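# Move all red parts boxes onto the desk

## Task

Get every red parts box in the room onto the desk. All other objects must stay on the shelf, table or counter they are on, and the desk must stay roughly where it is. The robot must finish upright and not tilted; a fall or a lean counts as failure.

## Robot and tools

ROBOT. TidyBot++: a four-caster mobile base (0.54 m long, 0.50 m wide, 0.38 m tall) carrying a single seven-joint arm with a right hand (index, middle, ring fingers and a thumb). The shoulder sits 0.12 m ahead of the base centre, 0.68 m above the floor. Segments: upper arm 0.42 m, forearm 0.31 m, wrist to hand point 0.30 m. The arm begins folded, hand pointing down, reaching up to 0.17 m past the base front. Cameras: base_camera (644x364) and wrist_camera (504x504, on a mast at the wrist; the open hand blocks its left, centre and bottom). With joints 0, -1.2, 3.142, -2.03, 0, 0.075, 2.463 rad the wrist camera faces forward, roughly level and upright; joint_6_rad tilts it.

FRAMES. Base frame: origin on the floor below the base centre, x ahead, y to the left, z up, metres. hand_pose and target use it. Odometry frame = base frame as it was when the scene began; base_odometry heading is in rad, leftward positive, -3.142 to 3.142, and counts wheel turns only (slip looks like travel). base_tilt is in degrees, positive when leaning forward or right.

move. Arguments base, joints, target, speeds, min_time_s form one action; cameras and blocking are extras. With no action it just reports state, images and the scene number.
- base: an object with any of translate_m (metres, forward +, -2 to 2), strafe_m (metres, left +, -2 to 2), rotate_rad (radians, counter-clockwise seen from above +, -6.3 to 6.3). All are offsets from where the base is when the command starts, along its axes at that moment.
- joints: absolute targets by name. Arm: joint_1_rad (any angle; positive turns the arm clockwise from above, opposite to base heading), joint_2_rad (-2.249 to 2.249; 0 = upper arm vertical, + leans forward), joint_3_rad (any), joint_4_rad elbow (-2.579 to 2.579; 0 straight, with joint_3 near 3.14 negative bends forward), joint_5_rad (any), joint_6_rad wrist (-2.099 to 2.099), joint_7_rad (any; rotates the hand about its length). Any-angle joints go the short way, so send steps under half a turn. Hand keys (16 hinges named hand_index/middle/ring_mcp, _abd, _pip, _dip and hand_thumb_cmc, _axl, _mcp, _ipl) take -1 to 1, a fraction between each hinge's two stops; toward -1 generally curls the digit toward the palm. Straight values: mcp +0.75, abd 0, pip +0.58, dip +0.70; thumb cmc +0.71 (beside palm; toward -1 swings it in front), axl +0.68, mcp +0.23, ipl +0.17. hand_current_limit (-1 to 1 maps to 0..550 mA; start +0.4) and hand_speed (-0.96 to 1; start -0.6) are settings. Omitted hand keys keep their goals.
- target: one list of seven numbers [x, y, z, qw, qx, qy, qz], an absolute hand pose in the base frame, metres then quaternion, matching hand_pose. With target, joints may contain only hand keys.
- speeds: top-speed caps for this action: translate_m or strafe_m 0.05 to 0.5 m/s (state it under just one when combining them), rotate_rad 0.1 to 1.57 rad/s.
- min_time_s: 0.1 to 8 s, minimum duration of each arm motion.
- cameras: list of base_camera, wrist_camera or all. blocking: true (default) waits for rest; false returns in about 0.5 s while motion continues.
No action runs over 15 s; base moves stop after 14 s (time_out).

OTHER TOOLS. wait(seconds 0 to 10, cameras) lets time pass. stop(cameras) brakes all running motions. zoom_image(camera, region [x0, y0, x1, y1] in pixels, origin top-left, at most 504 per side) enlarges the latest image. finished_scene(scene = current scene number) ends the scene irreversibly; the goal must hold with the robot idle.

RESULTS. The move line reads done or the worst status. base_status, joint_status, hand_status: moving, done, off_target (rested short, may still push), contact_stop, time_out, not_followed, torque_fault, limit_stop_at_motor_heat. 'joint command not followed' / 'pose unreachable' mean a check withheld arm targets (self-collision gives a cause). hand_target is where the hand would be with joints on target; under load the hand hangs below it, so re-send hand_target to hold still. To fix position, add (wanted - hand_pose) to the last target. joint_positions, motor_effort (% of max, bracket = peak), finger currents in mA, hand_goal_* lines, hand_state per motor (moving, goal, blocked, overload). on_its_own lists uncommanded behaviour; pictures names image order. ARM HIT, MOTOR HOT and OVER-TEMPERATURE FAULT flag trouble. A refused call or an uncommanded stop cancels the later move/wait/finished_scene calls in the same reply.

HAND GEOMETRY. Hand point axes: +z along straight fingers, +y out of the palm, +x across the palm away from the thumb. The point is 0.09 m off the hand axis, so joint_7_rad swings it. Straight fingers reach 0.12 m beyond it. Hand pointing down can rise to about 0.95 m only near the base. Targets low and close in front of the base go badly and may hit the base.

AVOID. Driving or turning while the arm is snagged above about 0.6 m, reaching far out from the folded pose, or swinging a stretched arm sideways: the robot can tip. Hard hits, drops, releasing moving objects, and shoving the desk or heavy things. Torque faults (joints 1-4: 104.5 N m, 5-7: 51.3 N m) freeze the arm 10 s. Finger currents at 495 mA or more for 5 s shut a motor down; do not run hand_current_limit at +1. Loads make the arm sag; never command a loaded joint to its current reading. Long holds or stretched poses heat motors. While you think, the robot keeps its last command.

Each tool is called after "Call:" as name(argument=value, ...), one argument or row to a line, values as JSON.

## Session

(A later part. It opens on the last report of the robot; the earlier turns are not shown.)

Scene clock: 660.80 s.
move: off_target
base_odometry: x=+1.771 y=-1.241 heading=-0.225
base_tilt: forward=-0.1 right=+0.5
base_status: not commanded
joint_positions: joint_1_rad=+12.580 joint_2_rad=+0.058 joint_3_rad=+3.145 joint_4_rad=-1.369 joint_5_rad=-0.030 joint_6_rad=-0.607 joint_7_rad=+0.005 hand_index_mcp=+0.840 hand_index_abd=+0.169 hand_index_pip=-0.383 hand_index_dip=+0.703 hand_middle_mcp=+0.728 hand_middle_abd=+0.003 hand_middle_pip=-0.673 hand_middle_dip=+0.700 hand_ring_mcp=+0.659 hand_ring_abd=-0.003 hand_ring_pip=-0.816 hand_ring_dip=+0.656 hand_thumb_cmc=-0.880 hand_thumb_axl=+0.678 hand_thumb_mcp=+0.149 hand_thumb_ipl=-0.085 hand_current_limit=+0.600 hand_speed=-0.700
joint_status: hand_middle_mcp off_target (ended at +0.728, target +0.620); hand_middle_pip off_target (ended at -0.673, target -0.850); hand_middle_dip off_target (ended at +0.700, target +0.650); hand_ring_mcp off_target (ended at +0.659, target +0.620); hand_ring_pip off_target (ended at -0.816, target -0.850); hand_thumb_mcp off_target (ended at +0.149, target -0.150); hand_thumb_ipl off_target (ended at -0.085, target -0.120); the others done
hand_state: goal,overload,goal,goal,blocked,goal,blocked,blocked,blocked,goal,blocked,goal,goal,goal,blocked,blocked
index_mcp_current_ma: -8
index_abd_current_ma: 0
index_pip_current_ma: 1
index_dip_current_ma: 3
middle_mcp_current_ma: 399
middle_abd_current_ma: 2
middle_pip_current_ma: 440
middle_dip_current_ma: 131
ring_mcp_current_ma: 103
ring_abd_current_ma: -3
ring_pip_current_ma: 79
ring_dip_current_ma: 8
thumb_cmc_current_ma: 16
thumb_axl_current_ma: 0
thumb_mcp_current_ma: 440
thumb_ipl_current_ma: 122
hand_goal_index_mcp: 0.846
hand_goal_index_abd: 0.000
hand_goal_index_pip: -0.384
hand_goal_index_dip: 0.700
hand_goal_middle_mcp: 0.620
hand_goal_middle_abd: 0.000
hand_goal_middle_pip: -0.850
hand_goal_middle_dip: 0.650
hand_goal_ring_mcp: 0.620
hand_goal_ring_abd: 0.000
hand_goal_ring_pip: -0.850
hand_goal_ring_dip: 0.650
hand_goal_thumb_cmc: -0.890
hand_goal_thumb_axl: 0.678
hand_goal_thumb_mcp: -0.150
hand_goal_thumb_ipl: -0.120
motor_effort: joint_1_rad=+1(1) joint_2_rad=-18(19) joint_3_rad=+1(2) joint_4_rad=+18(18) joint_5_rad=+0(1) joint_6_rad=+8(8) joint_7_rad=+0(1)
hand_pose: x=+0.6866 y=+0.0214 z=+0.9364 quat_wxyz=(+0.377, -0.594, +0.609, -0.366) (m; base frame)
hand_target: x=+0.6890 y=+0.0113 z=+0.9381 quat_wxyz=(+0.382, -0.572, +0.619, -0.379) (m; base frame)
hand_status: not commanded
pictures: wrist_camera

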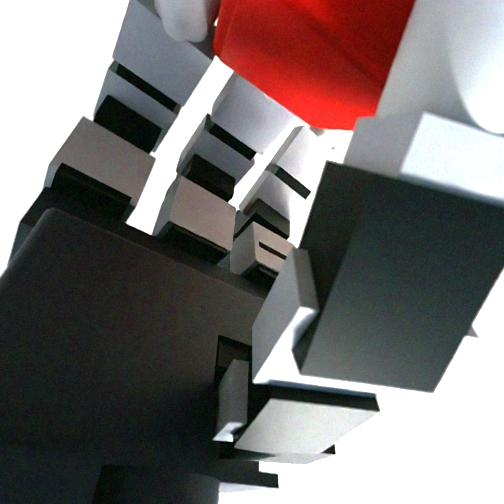

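Call:
move(
  joints={"joint_2_rad": 0.046, "joint_4_rad": -1.28, "joint_6_rad": -0.70},
  min_time_s=0.8,
  cameras=["wrist_camera"],
)

Call:
move(
  joints={"joint_2_rad": -0.047, "joint_4_rad": -1.05, "joint_6_rad": -0.95},
  min_time_s=1.2,
  cameras=["wrist_camera"],
)

Scene clock: 668.63 s.
move: done
base_odometry: x=+1.771 y=-1.241 heading=-0.225
base_tilt: forward=+0.0 right=+0.4
base_status: not commanded
joint_positions: joint_1_rad=+12.580 joint_2_rad=+0.058 joint_3_rad=+3.145 joint_4_rad=-1.326 joint_5_rad=-0.030 joint_6_rad=-0.656 joint_7_rad=+0.005 hand_index_mcp=+0.840 hand_index_abd=+0.169 hand_index_pip=-0.383 hand_index_dip=+0.703 hand_middle_mcp=+0.728 hand_middle_abd=+0.003 hand_middle_pip=-0.673 hand_middle_dip=+0.700 hand_ring_mcp=+0.651 hand_ring_abd=-0.003 hand_ring_pip=-0.826 hand_ring_dip=+0.656 hand_thumb_cmc=-0.866 hand_thumb_axl=+0.681 hand_thumb_mcp=+0.149 hand_thumb_ipl=-0.084 hand_current_limit=+0.600 hand_speed=-0.700
joint_status: all done
hand_state: goal,overload,goal,goal,blocked,goal,blocked,blocked,blocked,goal,blocked,goal,blocked,goal,blocked,blocked
index_mcp_current_ma: -8
index_abd_current_ma: 0
index_pip_current_ma: 1
index_dip_current_ma: 3
middle_mcp_current_ma: 399
middle_abd_current_ma: 2
middle_pip_current_ma: 440
middle_dip_current_ma: 131
ring_mcp_current_ma: 74
ring_abd_current_ma: -3
ring_pip_current_ma: 50
ring_dip_current_ma: 8
thumb_cmc_current_ma: 51
thumb_axl_current_ma: 5
thumb_mcp_current_ma: 440
thumb_ipl_current_ma: 124
hand_goal_index_mcp: 0.846
hand_goal_index_abd: 0.000
hand_goal_index_pip: -0.384
hand_goal_index_dip: 0.700
hand_goal_middle_mcp: 0.620
hand_goal_middle_abd: 0.000
hand_goal_middle_pip: -0.850
hand_goal_middle_dip: 0.650
hand_goal_ring_mcp: 0.620
hand_goal_ring_abd: 0.000
hand_goal_ring_pip: -0.850
hand_goal_ring_dip: 0.650
hand_goal_thumb_cmc: -0.890
hand_goal_thumb_axl: 0.678
hand_goal_thumb_mcp: -0.150
hand_goal_thumb_ipl: -0.120
motor_effort: joint_1_rad=+1(1) joint_2_rad=-20(22) joint_3_rad=+1(2) joint_4_rad=+19(20) joint_5_rad=+0(1) joint_6_rad=+9(9) joint_7_rad=+0(1)
hand_pose: x=+0.6832 y=+0.0217 z=+0.9487 quat_wxyz=(+0.376, -0.595, +0.610, -0.364) (m; base frame)
hand_target: x=+0.6780 y=+0.0110 z=+0.9704 quat_wxyz=(+0.375, -0.575, +0.624, -0.373) (m; base frame)
hand_status: not commanded
pictures: wrist_camera

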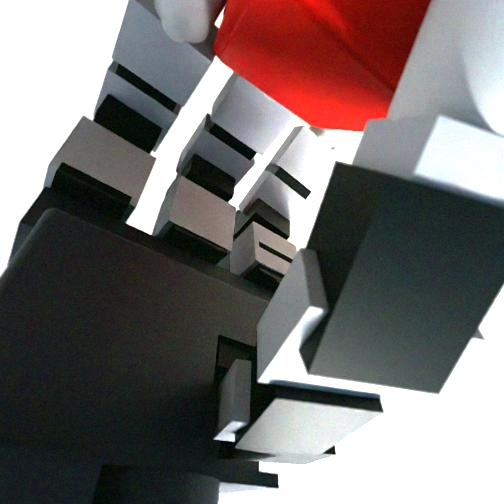

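Scene clock: 670.47 s.
move: done
base_odometry: x=+1.771 y=-1.241 heading=-0.225
base_tilt: forward=-0.1 right=+0.5
base_status: not commanded
joint_positions: joint_1_rad=+12.580 joint_2_rad=-0.023 joint_3_rad=+3.145 joint_4_rad=-1.095 joint_5_rad=-0.030 joint_6_rad=-0.896 joint_7_rad=+0.005 hand_index_mcp=+0.840 hand_index_abd=+0.169 hand_index_pip=-0.383 hand_index_dip=+0.703 hand_middle_mcp=+0.728 hand_middle_abd=+0.003 hand_middle_pip=-0.673 hand_middle_dip=+0.700 hand_ring_mcp=+0.650 hand_ring_abd=-0.003 hand_ring_pip=-0.826 hand_ring_dip=+0.656 hand_thumb_cmc=-0.866 hand_thumb_axl=+0.681 hand_thumb_mcp=+0.149 hand_thumb_ipl=-0.084 hand_current_limit=+0.600 hand_speed=-0.700
joint_status: all done
hand_state: goal,overload,goal,goal,blocked,goal,blocked,blocked,blocked,goal,blocked,goal,blocked,goal,blocked,blocked
index_mcp_current_ma: -8
index_abd_current_ma: 0
index_pip_current_ma: 1
index_dip_current_ma: 3
middle_mcp_current_ma: 399
middle_abd_current_ma: 2
middle_pip_current_ma: 440
middle_dip_current_ma: 131
ring_mcp_current_ma: 73
ring_abd_current_ma: -3
ring_pip_current_ma: 49
ring_dip_current_ma: 8
thumb_cmc_current_ma: 52
thumb_axl_current_ma: 5
thumb_mcp_current_ma: 440
thumb_ipl_current_ma: 124
hand_goal_index_mcp: 0.846
hand_goal_index_abd: 0.000
hand_goal_index_pip: -0.384
hand_goal_index_dip: 0.700
hand_goal_middle_mcp: 0.620
hand_goal_middle_abd: 0.000
hand_goal_middle_pip: -0.850
hand_goal_middle_dip: 0.650
hand_goal_ring_mcp: 0.620
hand_goal_ring_abd: 0.000
hand_goal_ring_pip: -0.850
hand_goal_ring_dip: 0.650
hand_goal_thumb_cmc: -0.890
hand_goal_thumb_axl: 0.678
hand_goal_thumb_mcp: -0.150
hand_goal_thumb_ipl: -0.120
motor_effort: joint_1_rad=+1(1) joint_2_rad=-15(22) joint_3_rad=+2(2) joint_4_rad=+17(20) joint_5_rad=+1(1) joint_6_rad=+9(10) joint_7_rad=+1(1)
hand_pose: x=+0.6307 y=+0.0237 z=+1.0582 quat_wxyz=(+0.398, -0.584, +0.593, -0.385) (m; base frame)
hand_target: x=+0.6136 y=+0.0118 z=+1.0810 quat_wxyz=(+0.397, -0.559, +0.611, -0.395) (m; base frame)
hand_status: not commanded
pictures: wrist_camera

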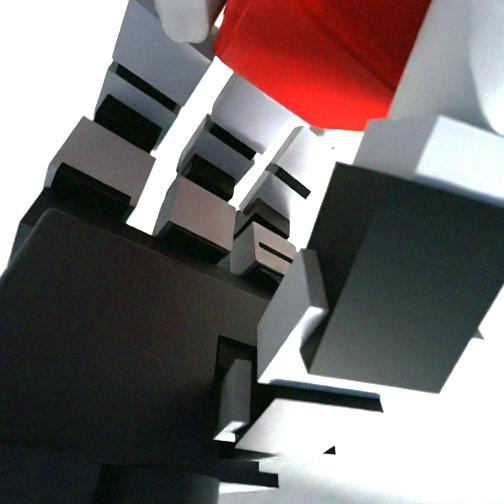

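Call:
move(
  base={"translate_m": -0.25},
  speeds={"translate_m": 0.25},
)

Call:
move(
  joints={"joint_1_rad": 12.6, "joint_2_rad": -0.8, "joint_4_rad": -1.9, "joint_6_rad": -0.9},
  min_time_s=1.5,
)

Call:
move(
  base={"rotate_rad": -1.35},
  speeds={"rotate_rad": 0.8},
  cameras=["all"],
)

Scene clock: 688.43 s.
move: done
base_odometry: x=+1.527 y=-1.186 heading=-0.225
base_tilt: forward=+0.0 right=+0.4
base_status: done
joint_positions: joint_1_rad=+12.580 joint_2_rad=-0.032 joint_3_rad=+3.145 joint_4_rad=-1.094 joint_5_rad=-0.030 joint_6_rad=-0.899 joint_7_rad=+0.005 hand_index_mcp=+0.840 hand_index_abd=+0.169 hand_index_pip=-0.383 hand_index_dip=+0.703 hand_middle_mcp=+0.728 hand_middle_abd=+0.003 hand_middle_pip=-0.674 hand_middle_dip=+0.700 hand_ring_mcp=+0.649 hand_ring_abd=-0.003 hand_ring_pip=-0.827 hand_ring_dip=+0.656 hand_thumb_cmc=-0.864 hand_thumb_axl=+0.682 hand_thumb_mcp=+0.149 hand_thumb_ipl=-0.084 hand_current_limit=+0.600 hand_speed=-0.700
joint_status: not commanded
hand_state: goal,overload,goal,goal,blocked,goal,blocked,blocked,blocked,goal,blocked,goal,blocked,goal,blocked,blocked
index_mcp_current_ma: -8
index_abd_current_ma: 0
index_pip_current_ma: 1
index_dip_current_ma: 3
middle_mcp_current_ma: 399
middle_abd_current_ma: 2
middle_pip_current_ma: 440
middle_dip_current_ma: 131
ring_mcp_current_ma: 69
ring_abd_current_ma: -3
ring_pip_current_ma: 47
ring_dip_current_ma: 8
thumb_cmc_current_ma: 57
thumb_axl_current_ma: 5
thumb_mcp_current_ma: 440
thumb_ipl_current_ma: 125
hand_goal_index_mcp: 0.846
hand_goal_index_abd: 0.000
hand_goal_index_pip: -0.384
hand_goal_index_dip: 0.700
hand_goal_middle_mcp: 0.620
hand_goal_middle_abd: 0.000
hand_goal_middle_pip: -0.850
hand_goal_middle_dip: 0.650
hand_goal_ring_mcp: 0.620
hand_goal_ring_abd: 0.000
hand_goal_ring_pip: -0.850
hand_goal_ring_dip: 0.650
hand_goal_thumb_cmc: -0.890
hand_goal_thumb_axl: 0.678
hand_goal_thumb_mcp: -0.150
hand_goal_thumb_ipl: -0.120
motor_effort: joint_1_rad=+0(2) joint_2_rad=-14(21) joint_3_rad=+2(3) joint_4_rad=+18(19) joint_5_rad=+0(1) joint_6_rad=+8(10) joint_7_rad=+0(1)
hand_pose: x=+0.6266 y=+0.0237 z=+1.0627 quat_wxyz=(+0.400, -0.583, +0.592, -0.387) (m; base frame)
hand_target: x=+0.6136 y=+0.0118 z=+1.0810 quat_wxyz=(+0.397, -0.559, +0.611, -0.395) (m; base frame)
hand_status: not commanded
pictures: none

Scene clock: 690.57 s.
move: done
base_odometry: x=+1.527 y=-1.186 heading=-0.225
base_tilt: forward=+0.0 right=+0.4
base_status: not commanded
joint_positions: joint_1_rad=+12.580 joint_2_rad=-0.789 joint_3_rad=+3.145 joint_4_rad=-1.869 joint_5_rad=-0.030 joint_6_rad=-0.899 joint_7_rad=+0.005 hand_index_mcp=+0.840 hand_index_abd=+0.169 hand_index_pip=-0.383 hand_index_dip=+0.703 hand_middle_mcp=+0.728 hand_middle_abd=+0.003 hand_middle_pip=-0.674 hand_middle_dip=+0.700 hand_ring_mcp=+0.649 hand_ring_abd=-0.003 hand_ring_pip=-0.827 hand_ring_dip=+0.656 hand_thumb_cmc=-0.864 hand_thumb_axl=+0.682 hand_thumb_mcp=+0.149 hand_thumb_ipl=-0.084 hand_current_limit=+0.600 hand_speed=-0.700
joint_status: all done
hand_state: goal,overload,goal,goal,blocked,goal,blocked,blocked,blocked,goal,blocked,goal,blocked,goal,blocked,blocked
index_mcp_current_ma: -8
index_abd_current_ma: 0
index_pip_current_ma: 1
index_dip_current_ma: 3
middle_mcp_current_ma: 399
middle_abd_current_ma: 2
middle_pip_current_ma: 440
middle_dip_current_ma: 131
ring_mcp_current_ma: 69
ring_abd_current_ma: -3
ring_pip_current_ma: 47
ring_dip_current_ma: 8
thumb_cmc_current_ma: 57
thumb_axl_current_ma: 5
thumb_mcp_current_ma: 440
thumb_ipl_current_ma: 125
hand_goal_index_mcp: 0.846
hand_goal_index_abd: 0.000
hand_goal_index_pip: -0.384
hand_goal_index_dip: 0.700
hand_goal_middle_mcp: 0.620
hand_goal_middle_abd: 0.000
hand_goal_middle_pip: -0.850
hand_goal_middle_dip: 0.650
hand_goal_ring_mcp: 0.620
hand_goal_ring_abd: 0.000
hand_goal_ring_pip: -0.850
hand_goal_ring_dip: 0.650
hand_goal_thumb_cmc: -0.890
hand_goal_thumb_axl: 0.678
hand_goal_thumb_mcp: -0.150
hand_goal_thumb_ipl: -0.120
motor_effort: joint_1_rad=+1(1) joint_2_rad=+7(18) joint_3_rad=+2(2) joint_4_rad=+18(19) joint_5_rad=+0(1) joint_6_rad=+9(10) joint_7_rad=+0(1)
hand_pose: x=+0.3407 y=+0.0282 z=+0.9297 quat_wxyz=(+0.396, -0.586, +0.596, -0.381) (m; base frame)
hand_target: x=+0.3377 y=+0.0164 z=+0.9159 quat_wxyz=(+0.381, -0.565, +0.623, -0.383) (m; base frame)
hand_status: not commanded
pictures: none

Scene clock: 693.07 s.
move: done
base_odometry: x=+1.527 y=-1.186 heading=-1.573
base_tilt: forward=-0.1 right=+0.4
base_status: done
joint_positions: joint_1_rad=+12.580 joint_2_rad=-0.790 joint_3_rad=+3.145 joint_4_rad=-1.869 joint_5_rad=-0.030 joint_6_rad=-0.899 joint_7_rad=+0.005 hand_index_mcp=+0.840 hand_index_abd=+0.169 hand_index_pip=-0.383 hand_index_dip=+0.703 hand_middle_mcp=+0.728 hand_middle_abd=+0.003 hand_middle_pip=-0.674 hand_middle_dip=+0.700 hand_ring_mcp=+0.649 hand_ring_abd=-0.003 hand_ring_pip=-0.827 hand_ring_dip=+0.656 hand_thumb_cmc=-0.864 hand_thumb_axl=+0.682 hand_thumb_mcp=+0.149 hand_thumb_ipl=-0.084 hand_current_limit=+0.600 hand_speed=-0.700
joint_status: not commanded
hand_state: goal,overload,goal,goal,blocked,goal,blocked,blocked,blocked,goal,blocked,goal,blocked,goal,blocked,blocked
index_mcp_current_ma: -8
index_abd_current_ma: 0
index_pip_current_ma: 1
index_dip_current_ma: 3
middle_mcp_current_ma: 399
middle_abd_current_ma: 2
middle_pip_current_ma: 440
middle_dip_current_ma: 131
ring_mcp_current_ma: 69
ring_abd_current_ma: -3
ring_pip_current_ma: 47
ring_dip_current_ma: 8
thumb_cmc_current_ma: 57
thumb_axl_current_ma: 5
thumb_mcp_current_ma: 440
thumb_ipl_current_ma: 125
hand_goal_index_mcp: 0.846
hand_goal_index_abd: 0.000
hand_goal_index_pip: -0.384
hand_goal_index_dip: 0.700
hand_goal_middle_mcp: 0.620
hand_goal_middle_abd: 0.000
hand_goal_middle_pip: -0.850
hand_goal_middle_dip: 0.650
hand_goal_ring_mcp: 0.620
hand_goal_ring_abd: 0.000
hand_goal_ring_pip: -0.850
hand_goal_ring_dip: 0.650
hand_goal_thumb_cmc: -0.890
hand_goal_thumb_axl: 0.678
hand_goal_thumb_mcp: -0.150
hand_goal_thumb_ipl: -0.120
motor_effort: joint_1_rad=+1(1) joint_2_rad=+7(8) joint_3_rad=+2(3) joint_4_rad=+18(18) joint_5_rad=+0(1) joint_6_rad=+9(9) joint_7_rad=+0(1)
hand_pose: x=+0.3405 y=+0.0282 z=+0.9297 quat_wxyz=(+0.396, -0.586, +0.596, -0.381) (m; base frame)
hand_target: x=+0.3377 y=+0.0164 z=+0.9159 quat_wxyz=(+0.381, -0.565, +0.623, -0.383) (m; base frame)
hand_status: not commanded
pictures: base_camera, wrist_camera

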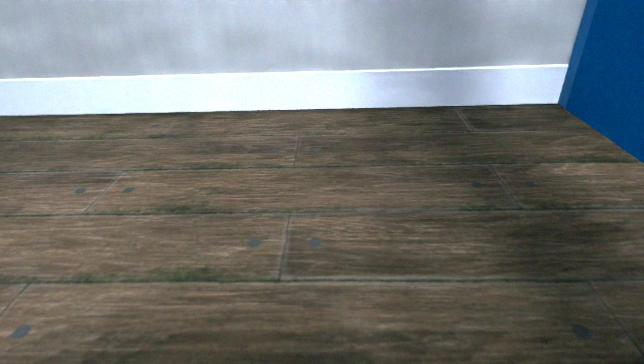

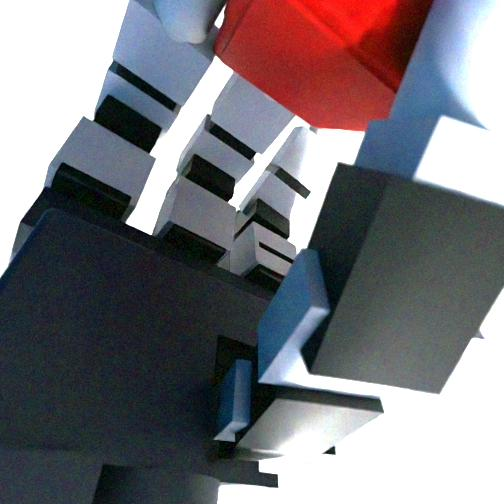

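Call:
move(
  base={"rotate_rad": -0.045},
)

Call:
move(
  base={"translate_m": -1.2},
  speeds={"translate_m": 0.4},
  cameras=["base_camera"],
)

Scene clock: 708.43 s.
move: done
base_odometry: x=+1.527 y=-1.186 heading=-1.617
base_tilt: forward=-0.1 right=+0.4
base_status: done
joint_positions: joint_1_rad=+12.580 joint_2_rad=-0.790 joint_3_rad=+3.145 joint_4_rad=-1.869 joint_5_rad=-0.030 joint_6_rad=-0.899 joint_7_rad=+0.005 hand_index_mcp=+0.840 hand_index_abd=+0.169 hand_index_pip=-0.383 hand_index_dip=+0.703 hand_middle_mcp=+0.728 hand_middle_abd=+0.003 hand_middle_pip=-0.674 hand_middle_dip=+0.700 hand_ring_mcp=+0.649 hand_ring_abd=-0.003 hand_ring_pip=-0.827 hand_ring_dip=+0.656 hand_thumb_cmc=-0.864 hand_thumb_axl=+0.682 hand_thumb_mcp=+0.149 hand_thumb_ipl=-0.084 hand_current_limit=+0.600 hand_speed=-0.700
joint_status: not commanded
hand_state: goal,overload,goal,goal,blocked,goal,blocked,blocked,blocked,goal,blocked,goal,blocked,goal,blocked,blocked
index_mcp_current_ma: -8
index_abd_current_ma: 0
index_pip_current_ma: 1
index_dip_current_ma: 3
middle_mcp_current_ma: 399
middle_abd_current_ma: 2
middle_pip_current_ma: 440
middle_dip_current_ma: 131
ring_mcp_current_ma: 69
ring_abd_current_ma: -3
ring_pip_current_ma: 47
ring_dip_current_ma: 8
thumb_cmc_current_ma: 57
thumb_axl_current_ma: 5
thumb_mcp_current_ma: 440
thumb_ipl_current_ma: 125
hand_goal_index_mcp: 0.846
hand_goal_index_abd: 0.000
hand_goal_index_pip: -0.384
hand_goal_index_dip: 0.700
hand_goal_middle_mcp: 0.620
hand_goal_middle_abd: 0.000
hand_goal_middle_pip: -0.850
hand_goal_middle_dip: 0.650
hand_goal_ring_mcp: 0.620
hand_goal_ring_abd: 0.000
hand_goal_ring_pip: -0.850
hand_goal_ring_dip: 0.650
hand_goal_thumb_cmc: -0.890
hand_goal_thumb_axl: 0.678
hand_goal_thumb_mcp: -0.150
hand_goal_thumb_ipl: -0.120
motor_effort: joint_1_rad=+1(1) joint_2_rad=+7(8) joint_3_rad=+2(3) joint_4_rad=+18(18) joint_5_rad=+0(1) joint_6_rad=+9(9) joint_7_rad=+1(1)
hand_pose: x=+0.3406 y=+0.0281 z=+0.9297 quat_wxyz=(+0.396, -0.586, +0.596, -0.381) (m; base frame)
hand_target: x=+0.3377 y=+0.0164 z=+0.9159 quat_wxyz=(+0.381, -0.565, +0.623, -0.383) (m; base frame)
hand_status: not commanded
pictures: none

Scene clock: 712.60 s.
move: done
base_odometry: x=+1.583 y=+0.013 heading=-1.618
base_tilt: forward=-0.1 right=+0.5
base_status: done
joint_positions: joint_1_rad=+12.580 joint_2_rad=-0.798 joint_3_rad=+3.145 joint_4_rad=-1.870 joint_5_rad=-0.030 joint_6_rad=-0.899 joint_7_rad=+0.005 hand_index_mcp=+0.840 hand_index_abd=+0.169 hand_index_pip=-0.383 hand_index_dip=+0.703 hand_middle_mcp=+0.728 hand_middle_abd=+0.003 hand_middle_pip=-0.674 hand_middle_dip=+0.700 hand_ring_mcp=+0.649 hand_ring_abd=-0.003 hand_ring_pip=-0.827 hand_ring_dip=+0.656 hand_thumb_cmc=-0.864 hand_thumb_axl=+0.682 hand_thumb_mcp=+0.149 hand_thumb_ipl=-0.084 hand_current_limit=+0.600 hand_speed=-0.700
joint_status: not commanded
hand_state: goal,overload,goal,goal,blocked,goal,blocked,blocked,blocked,goal,blocked,goal,blocked,goal,blocked,blocked
index_mcp_current_ma: -8
index_abd_current_ma: 0
index_pip_current_ma: 1
index_dip_current_ma: 3
middle_mcp_current_ma: 399
middle_abd_current_ma: 2
middle_pip_current_ma: 440
middle_dip_current_ma: 131
ring_mcp_current_ma: 68
ring_abd_current_ma: -3
ring_pip_current_ma: 47
ring_dip_current_ma: 8
thumb_cmc_current_ma: 57
thumb_axl_current_ma: 5
thumb_mcp_current_ma: 440
thumb_ipl_current_ma: 125
hand_goal_index_mcp: 0.846
hand_goal_index_abd: 0.000
hand_goal_index_pip: -0.384
hand_goal_index_dip: 0.700
hand_goal_middle_mcp: 0.620
hand_goal_middle_abd: 0.000
hand_goal_middle_pip: -0.850
hand_goal_middle_dip: 0.650
hand_goal_ring_mcp: 0.620
hand_goal_ring_abd: 0.000
hand_goal_ring_pip: -0.850
hand_goal_ring_dip: 0.650
hand_goal_thumb_cmc: -0.890
hand_goal_thumb_axl: 0.678
hand_goal_thumb_mcp: -0.150
hand_goal_thumb_ipl: -0.120
motor_effort: joint_1_rad=+1(1) joint_2_rad=+7(10) joint_3_rad=+2(3) joint_4_rad=+18(18) joint_5_rad=+1(1) joint_6_rad=+8(10) joint_7_rad=+0(1)
hand_pose: x=+0.3384 y=+0.0281 z=+0.9310 quat_wxyz=(+0.398, -0.584, +0.594, -0.383) (m; base frame)
hand_target: x=+0.3377 y=+0.0164 z=+0.9159 quat_wxyz=(+0.381, -0.565, +0.623, -0.383) (m; base frame)
hand_status: not commanded
pictures: base_camera

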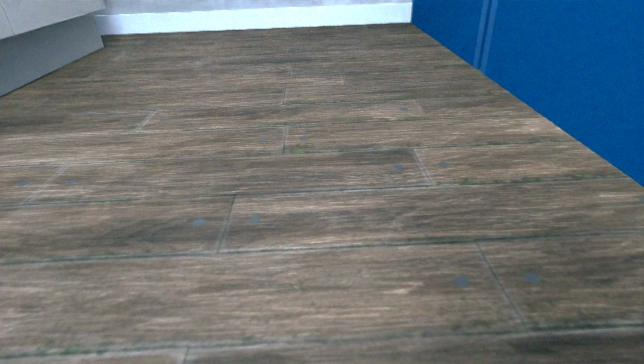

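Call:
move(
  base={"translate_m": -0.96},
  speeds={"translate_m": 0.35},
)

Call:
move(
  base={"rotate_rad": -1.571},
  speeds={"rotate_rad": 0.8},
  cameras=["all"],
)

Scene clock: 732.43 s.
move: done
base_odometry: x=+1.628 y=+0.972 heading=-1.618
base_tilt: forward=-0.1 right=+0.5
base_status: done
joint_positions: joint_1_rad=+12.580 joint_2_rad=-0.800 joint_3_rad=+3.145 joint_4_rad=-1.870 joint_5_rad=-0.030 joint_6_rad=-0.899 joint_7_rad=+0.005 hand_index_mcp=+0.840 hand_index_abd=+0.169 hand_index_pip=-0.383 hand_index_dip=+0.703 hand_middle_mcp=+0.728 hand_middle_abd=+0.003 hand_middle_pip=-0.674 hand_middle_dip=+0.700 hand_ring_mcp=+0.649 hand_ring_abd=-0.003 hand_ring_pip=-0.827 hand_ring_dip=+0.656 hand_thumb_cmc=-0.864 hand_thumb_axl=+0.682 hand_thumb_mcp=+0.149 hand_thumb_ipl=-0.084 hand_current_limit=+0.600 hand_speed=-0.700
joint_status: not commanded
hand_state: goal,overload,goal,goal,blocked,goal,blocked,blocked,blocked,goal,blocked,goal,blocked,goal,blocked,blocked
index_mcp_current_ma: -8
index_abd_current_ma: 0
index_pip_current_ma: 1
index_dip_current_ma: 3
middle_mcp_current_ma: 399
middle_abd_current_ma: 2
middle_pip_current_ma: 440
middle_dip_current_ma: 131
ring_mcp_current_ma: 68
ring_abd_current_ma: -3
ring_pip_current_ma: 47
ring_dip_current_ma: 8
thumb_cmc_current_ma: 57
thumb_axl_current_ma: 5
thumb_mcp_current_ma: 440
thumb_ipl_current_ma: 125
hand_goal_index_mcp: 0.846
hand_goal_index_abd: 0.000
hand_goal_index_pip: -0.384
hand_goal_index_dip: 0.700
hand_goal_middle_mcp: 0.620
hand_goal_middle_abd: 0.000
hand_goal_middle_pip: -0.850
hand_goal_middle_dip: 0.650
hand_goal_ring_mcp: 0.620
hand_goal_ring_abd: 0.000
hand_goal_ring_pip: -0.850
hand_goal_ring_dip: 0.650
hand_goal_thumb_cmc: -0.890
hand_goal_thumb_axl: 0.678
hand_goal_thumb_mcp: -0.150
hand_goal_thumb_ipl: -0.120
motor_effort: joint_1_rad=+0(1) joint_2_rad=+7(10) joint_3_rad=+2(3) joint_4_rad=+18(18) joint_5_rad=+0(1) joint_6_rad=+9(10) joint_7_rad=+0(1)
hand_pose: x=+0.3378 y=+0.0281 z=+0.9313 quat_wxyz=(+0.399, -0.584, +0.594, -0.384) (m; base frame)
hand_target: x=+0.3377 y=+0.0164 z=+0.9159 quat_wxyz=(+0.381, -0.565, +0.623, -0.383) (m; base frame)
hand_status: not commanded
pictures: none

Scene clock: 735.33 s.
move: done
base_odometry: x=+1.628 y=+0.972 heading=+3.095
base_tilt: forward=-0.1 right=+0.4
base_status: done
joint_positions: joint_1_rad=+12.582 joint_2_rad=-0.801 joint_3_rad=+3.146 joint_4_rad=-1.870 joint_5_rad=-0.030 joint_6_rad=-0.899 joint_7_rad=+0.005 hand_index_mcp=+0.840 hand_index_abd=+0.169 hand_index_pip=-0.383 hand_index_dip=+0.703 hand_middle_mcp=+0.728 hand_middle_abd=+0.003 hand_middle_pip=-0.674 hand_middle_dip=+0.700 hand_ring_mcp=+0.649 hand_ring_abd=-0.003 hand_ring_pip=-0.827 hand_ring_dip=+0.656 hand_thumb_cmc=-0.864 hand_thumb_axl=+0.682 hand_thumb_mcp=+0.149 hand_thumb_ipl=-0.084 hand_current_limit=+0.600 hand_speed=-0.700
joint_status: not commanded
hand_state: goal,overload,goal,goal,blocked,goal,blocked,blocked,blocked,goal,blocked,goal,blocked,goal,blocked,blocked
index_mcp_current_ma: -8
index_abd_current_ma: 0
index_pip_current_ma: 1
index_dip_current_ma: 3
middle_mcp_current_ma: 399
middle_abd_current_ma: 2
middle_pip_current_ma: 440
middle_dip_current_ma: 131
ring_mcp_current_ma: 68
ring_abd_current_ma: -3
ring_pip_current_ma: 47
ring_dip_current_ma: 8
thumb_cmc_current_ma: 58
thumb_axl_current_ma: 5
thumb_mcp_current_ma: 440
thumb_ipl_current_ma: 125
hand_goal_index_mcp: 0.846
hand_goal_index_abd: 0.000
hand_goal_index_pip: -0.384
hand_goal_index_dip: 0.700
hand_goal_middle_mcp: 0.620
hand_goal_middle_abd: 0.000
hand_goal_middle_pip: -0.850
hand_goal_middle_dip: 0.650
hand_goal_ring_mcp: 0.620
hand_goal_ring_abd: 0.000
hand_goal_ring_pip: -0.850
hand_goal_ring_dip: 0.650
hand_goal_thumb_cmc: -0.890
hand_goal_thumb_axl: 0.678
hand_goal_thumb_mcp: -0.150
hand_goal_thumb_ipl: -0.120
motor_effort: joint_1_rad=+0(2) joint_2_rad=+7(9) joint_3_rad=+2(4) joint_4_rad=+18(18) joint_5_rad=+0(1) joint_6_rad=+9(10) joint_7_rad=+1(1)
hand_pose: x=+0.3378 y=+0.0277 z=+0.9313 quat_wxyz=(+0.398, -0.583, +0.594, -0.384) (m; base frame)
hand_target: x=+0.3377 y=+0.0164 z=+0.9159 quat_wxyz=(+0.381, -0.565, +0.623, -0.383) (m; base frame)
hand_status: not commanded
pictures: base_camera, wrist_camera

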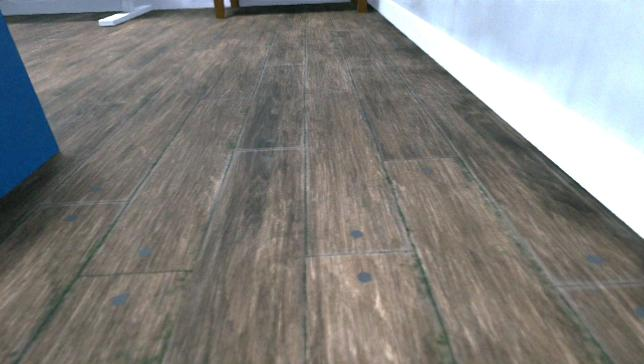

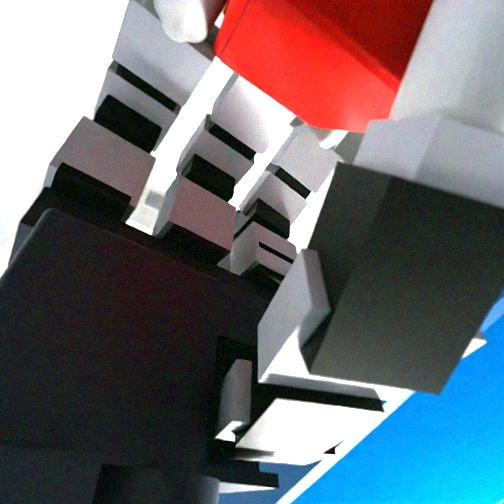

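Call:
move(
  base={"translate_m": 1.5, "strafe_m": 0.04},
  speeds={"translate_m": 0.4},
  cameras=["base_camera"],
)

Call:
move(
  base={"strafe_m": 1.4},
  speeds={"strafe_m": 0.4},
  cameras=["base_camera", "wrist_camera"],
)

Scene clock: 757.83 s.
move: done
base_odometry: x=+0.127 y=+1.002 heading=+3.094
base_tilt: forward=-0.1 right=+0.4
base_status: done
joint_positions: joint_1_rad=+12.582 joint_2_rad=-0.801 joint_3_rad=+3.146 joint_4_rad=-1.871 joint_5_rad=-0.030 joint_6_rad=-0.899 joint_7_rad=+0.005 hand_index_mcp=+0.840 hand_index_abd=+0.169 hand_index_pip=-0.383 hand_index_dip=+0.703 hand_middle_mcp=+0.728 hand_middle_abd=+0.003 hand_middle_pip=-0.674 hand_middle_dip=+0.700 hand_ring_mcp=+0.649 hand_ring_abd=-0.003 hand_ring_pip=-0.827 hand_ring_dip=+0.656 hand_thumb_cmc=-0.864 hand_thumb_axl=+0.682 hand_thumb_mcp=+0.149 hand_thumb_ipl=-0.084 hand_current_limit=+0.600 hand_speed=-0.700
joint_status: not commanded
hand_state: goal,overload,goal,goal,blocked,goal,blocked,blocked,blocked,goal,blocked,goal,blocked,goal,blocked,blocked
index_mcp_current_ma: -8
index_abd_current_ma: 0
index_pip_current_ma: 1
index_dip_current_ma: 3
middle_mcp_current_ma: 399
middle_abd_current_ma: 2
middle_pip_current_ma: 440
middle_dip_current_ma: 131
ring_mcp_current_ma: 68
ring_abd_current_ma: -3
ring_pip_current_ma: 46
ring_dip_current_ma: 8
thumb_cmc_current_ma: 58
thumb_axl_current_ma: 5
thumb_mcp_current_ma: 440
thumb_ipl_current_ma: 125
hand_goal_index_mcp: 0.846
hand_goal_index_abd: 0.000
hand_goal_index_pip: -0.384
hand_goal_index_dip: 0.700
hand_goal_middle_mcp: 0.620
hand_goal_middle_abd: 0.000
hand_goal_middle_pip: -0.850
hand_goal_middle_dip: 0.650
hand_goal_ring_mcp: 0.620
hand_goal_ring_abd: 0.000
hand_goal_ring_pip: -0.850
hand_goal_ring_dip: 0.650
hand_goal_thumb_cmc: -0.890
hand_goal_thumb_axl: 0.678
hand_goal_thumb_mcp: -0.150
hand_goal_thumb_ipl: -0.120
motor_effort: joint_1_rad=+1(1) joint_2_rad=+7(10) joint_3_rad=+2(3) joint_4_rad=+18(18) joint_5_rad=+0(1) joint_6_rad=+9(10) joint_7_rad=+0(1)
hand_pose: x=+0.3376 y=+0.0277 z=+0.9313 quat_wxyz=(+0.398, -0.583, +0.594, -0.384) (m; base frame)
hand_target: x=+0.3377 y=+0.0164 z=+0.9159 quat_wxyz=(+0.381, -0.565, +0.623, -0.383) (m; base frame)
hand_status: not commanded
pictures: base_camera

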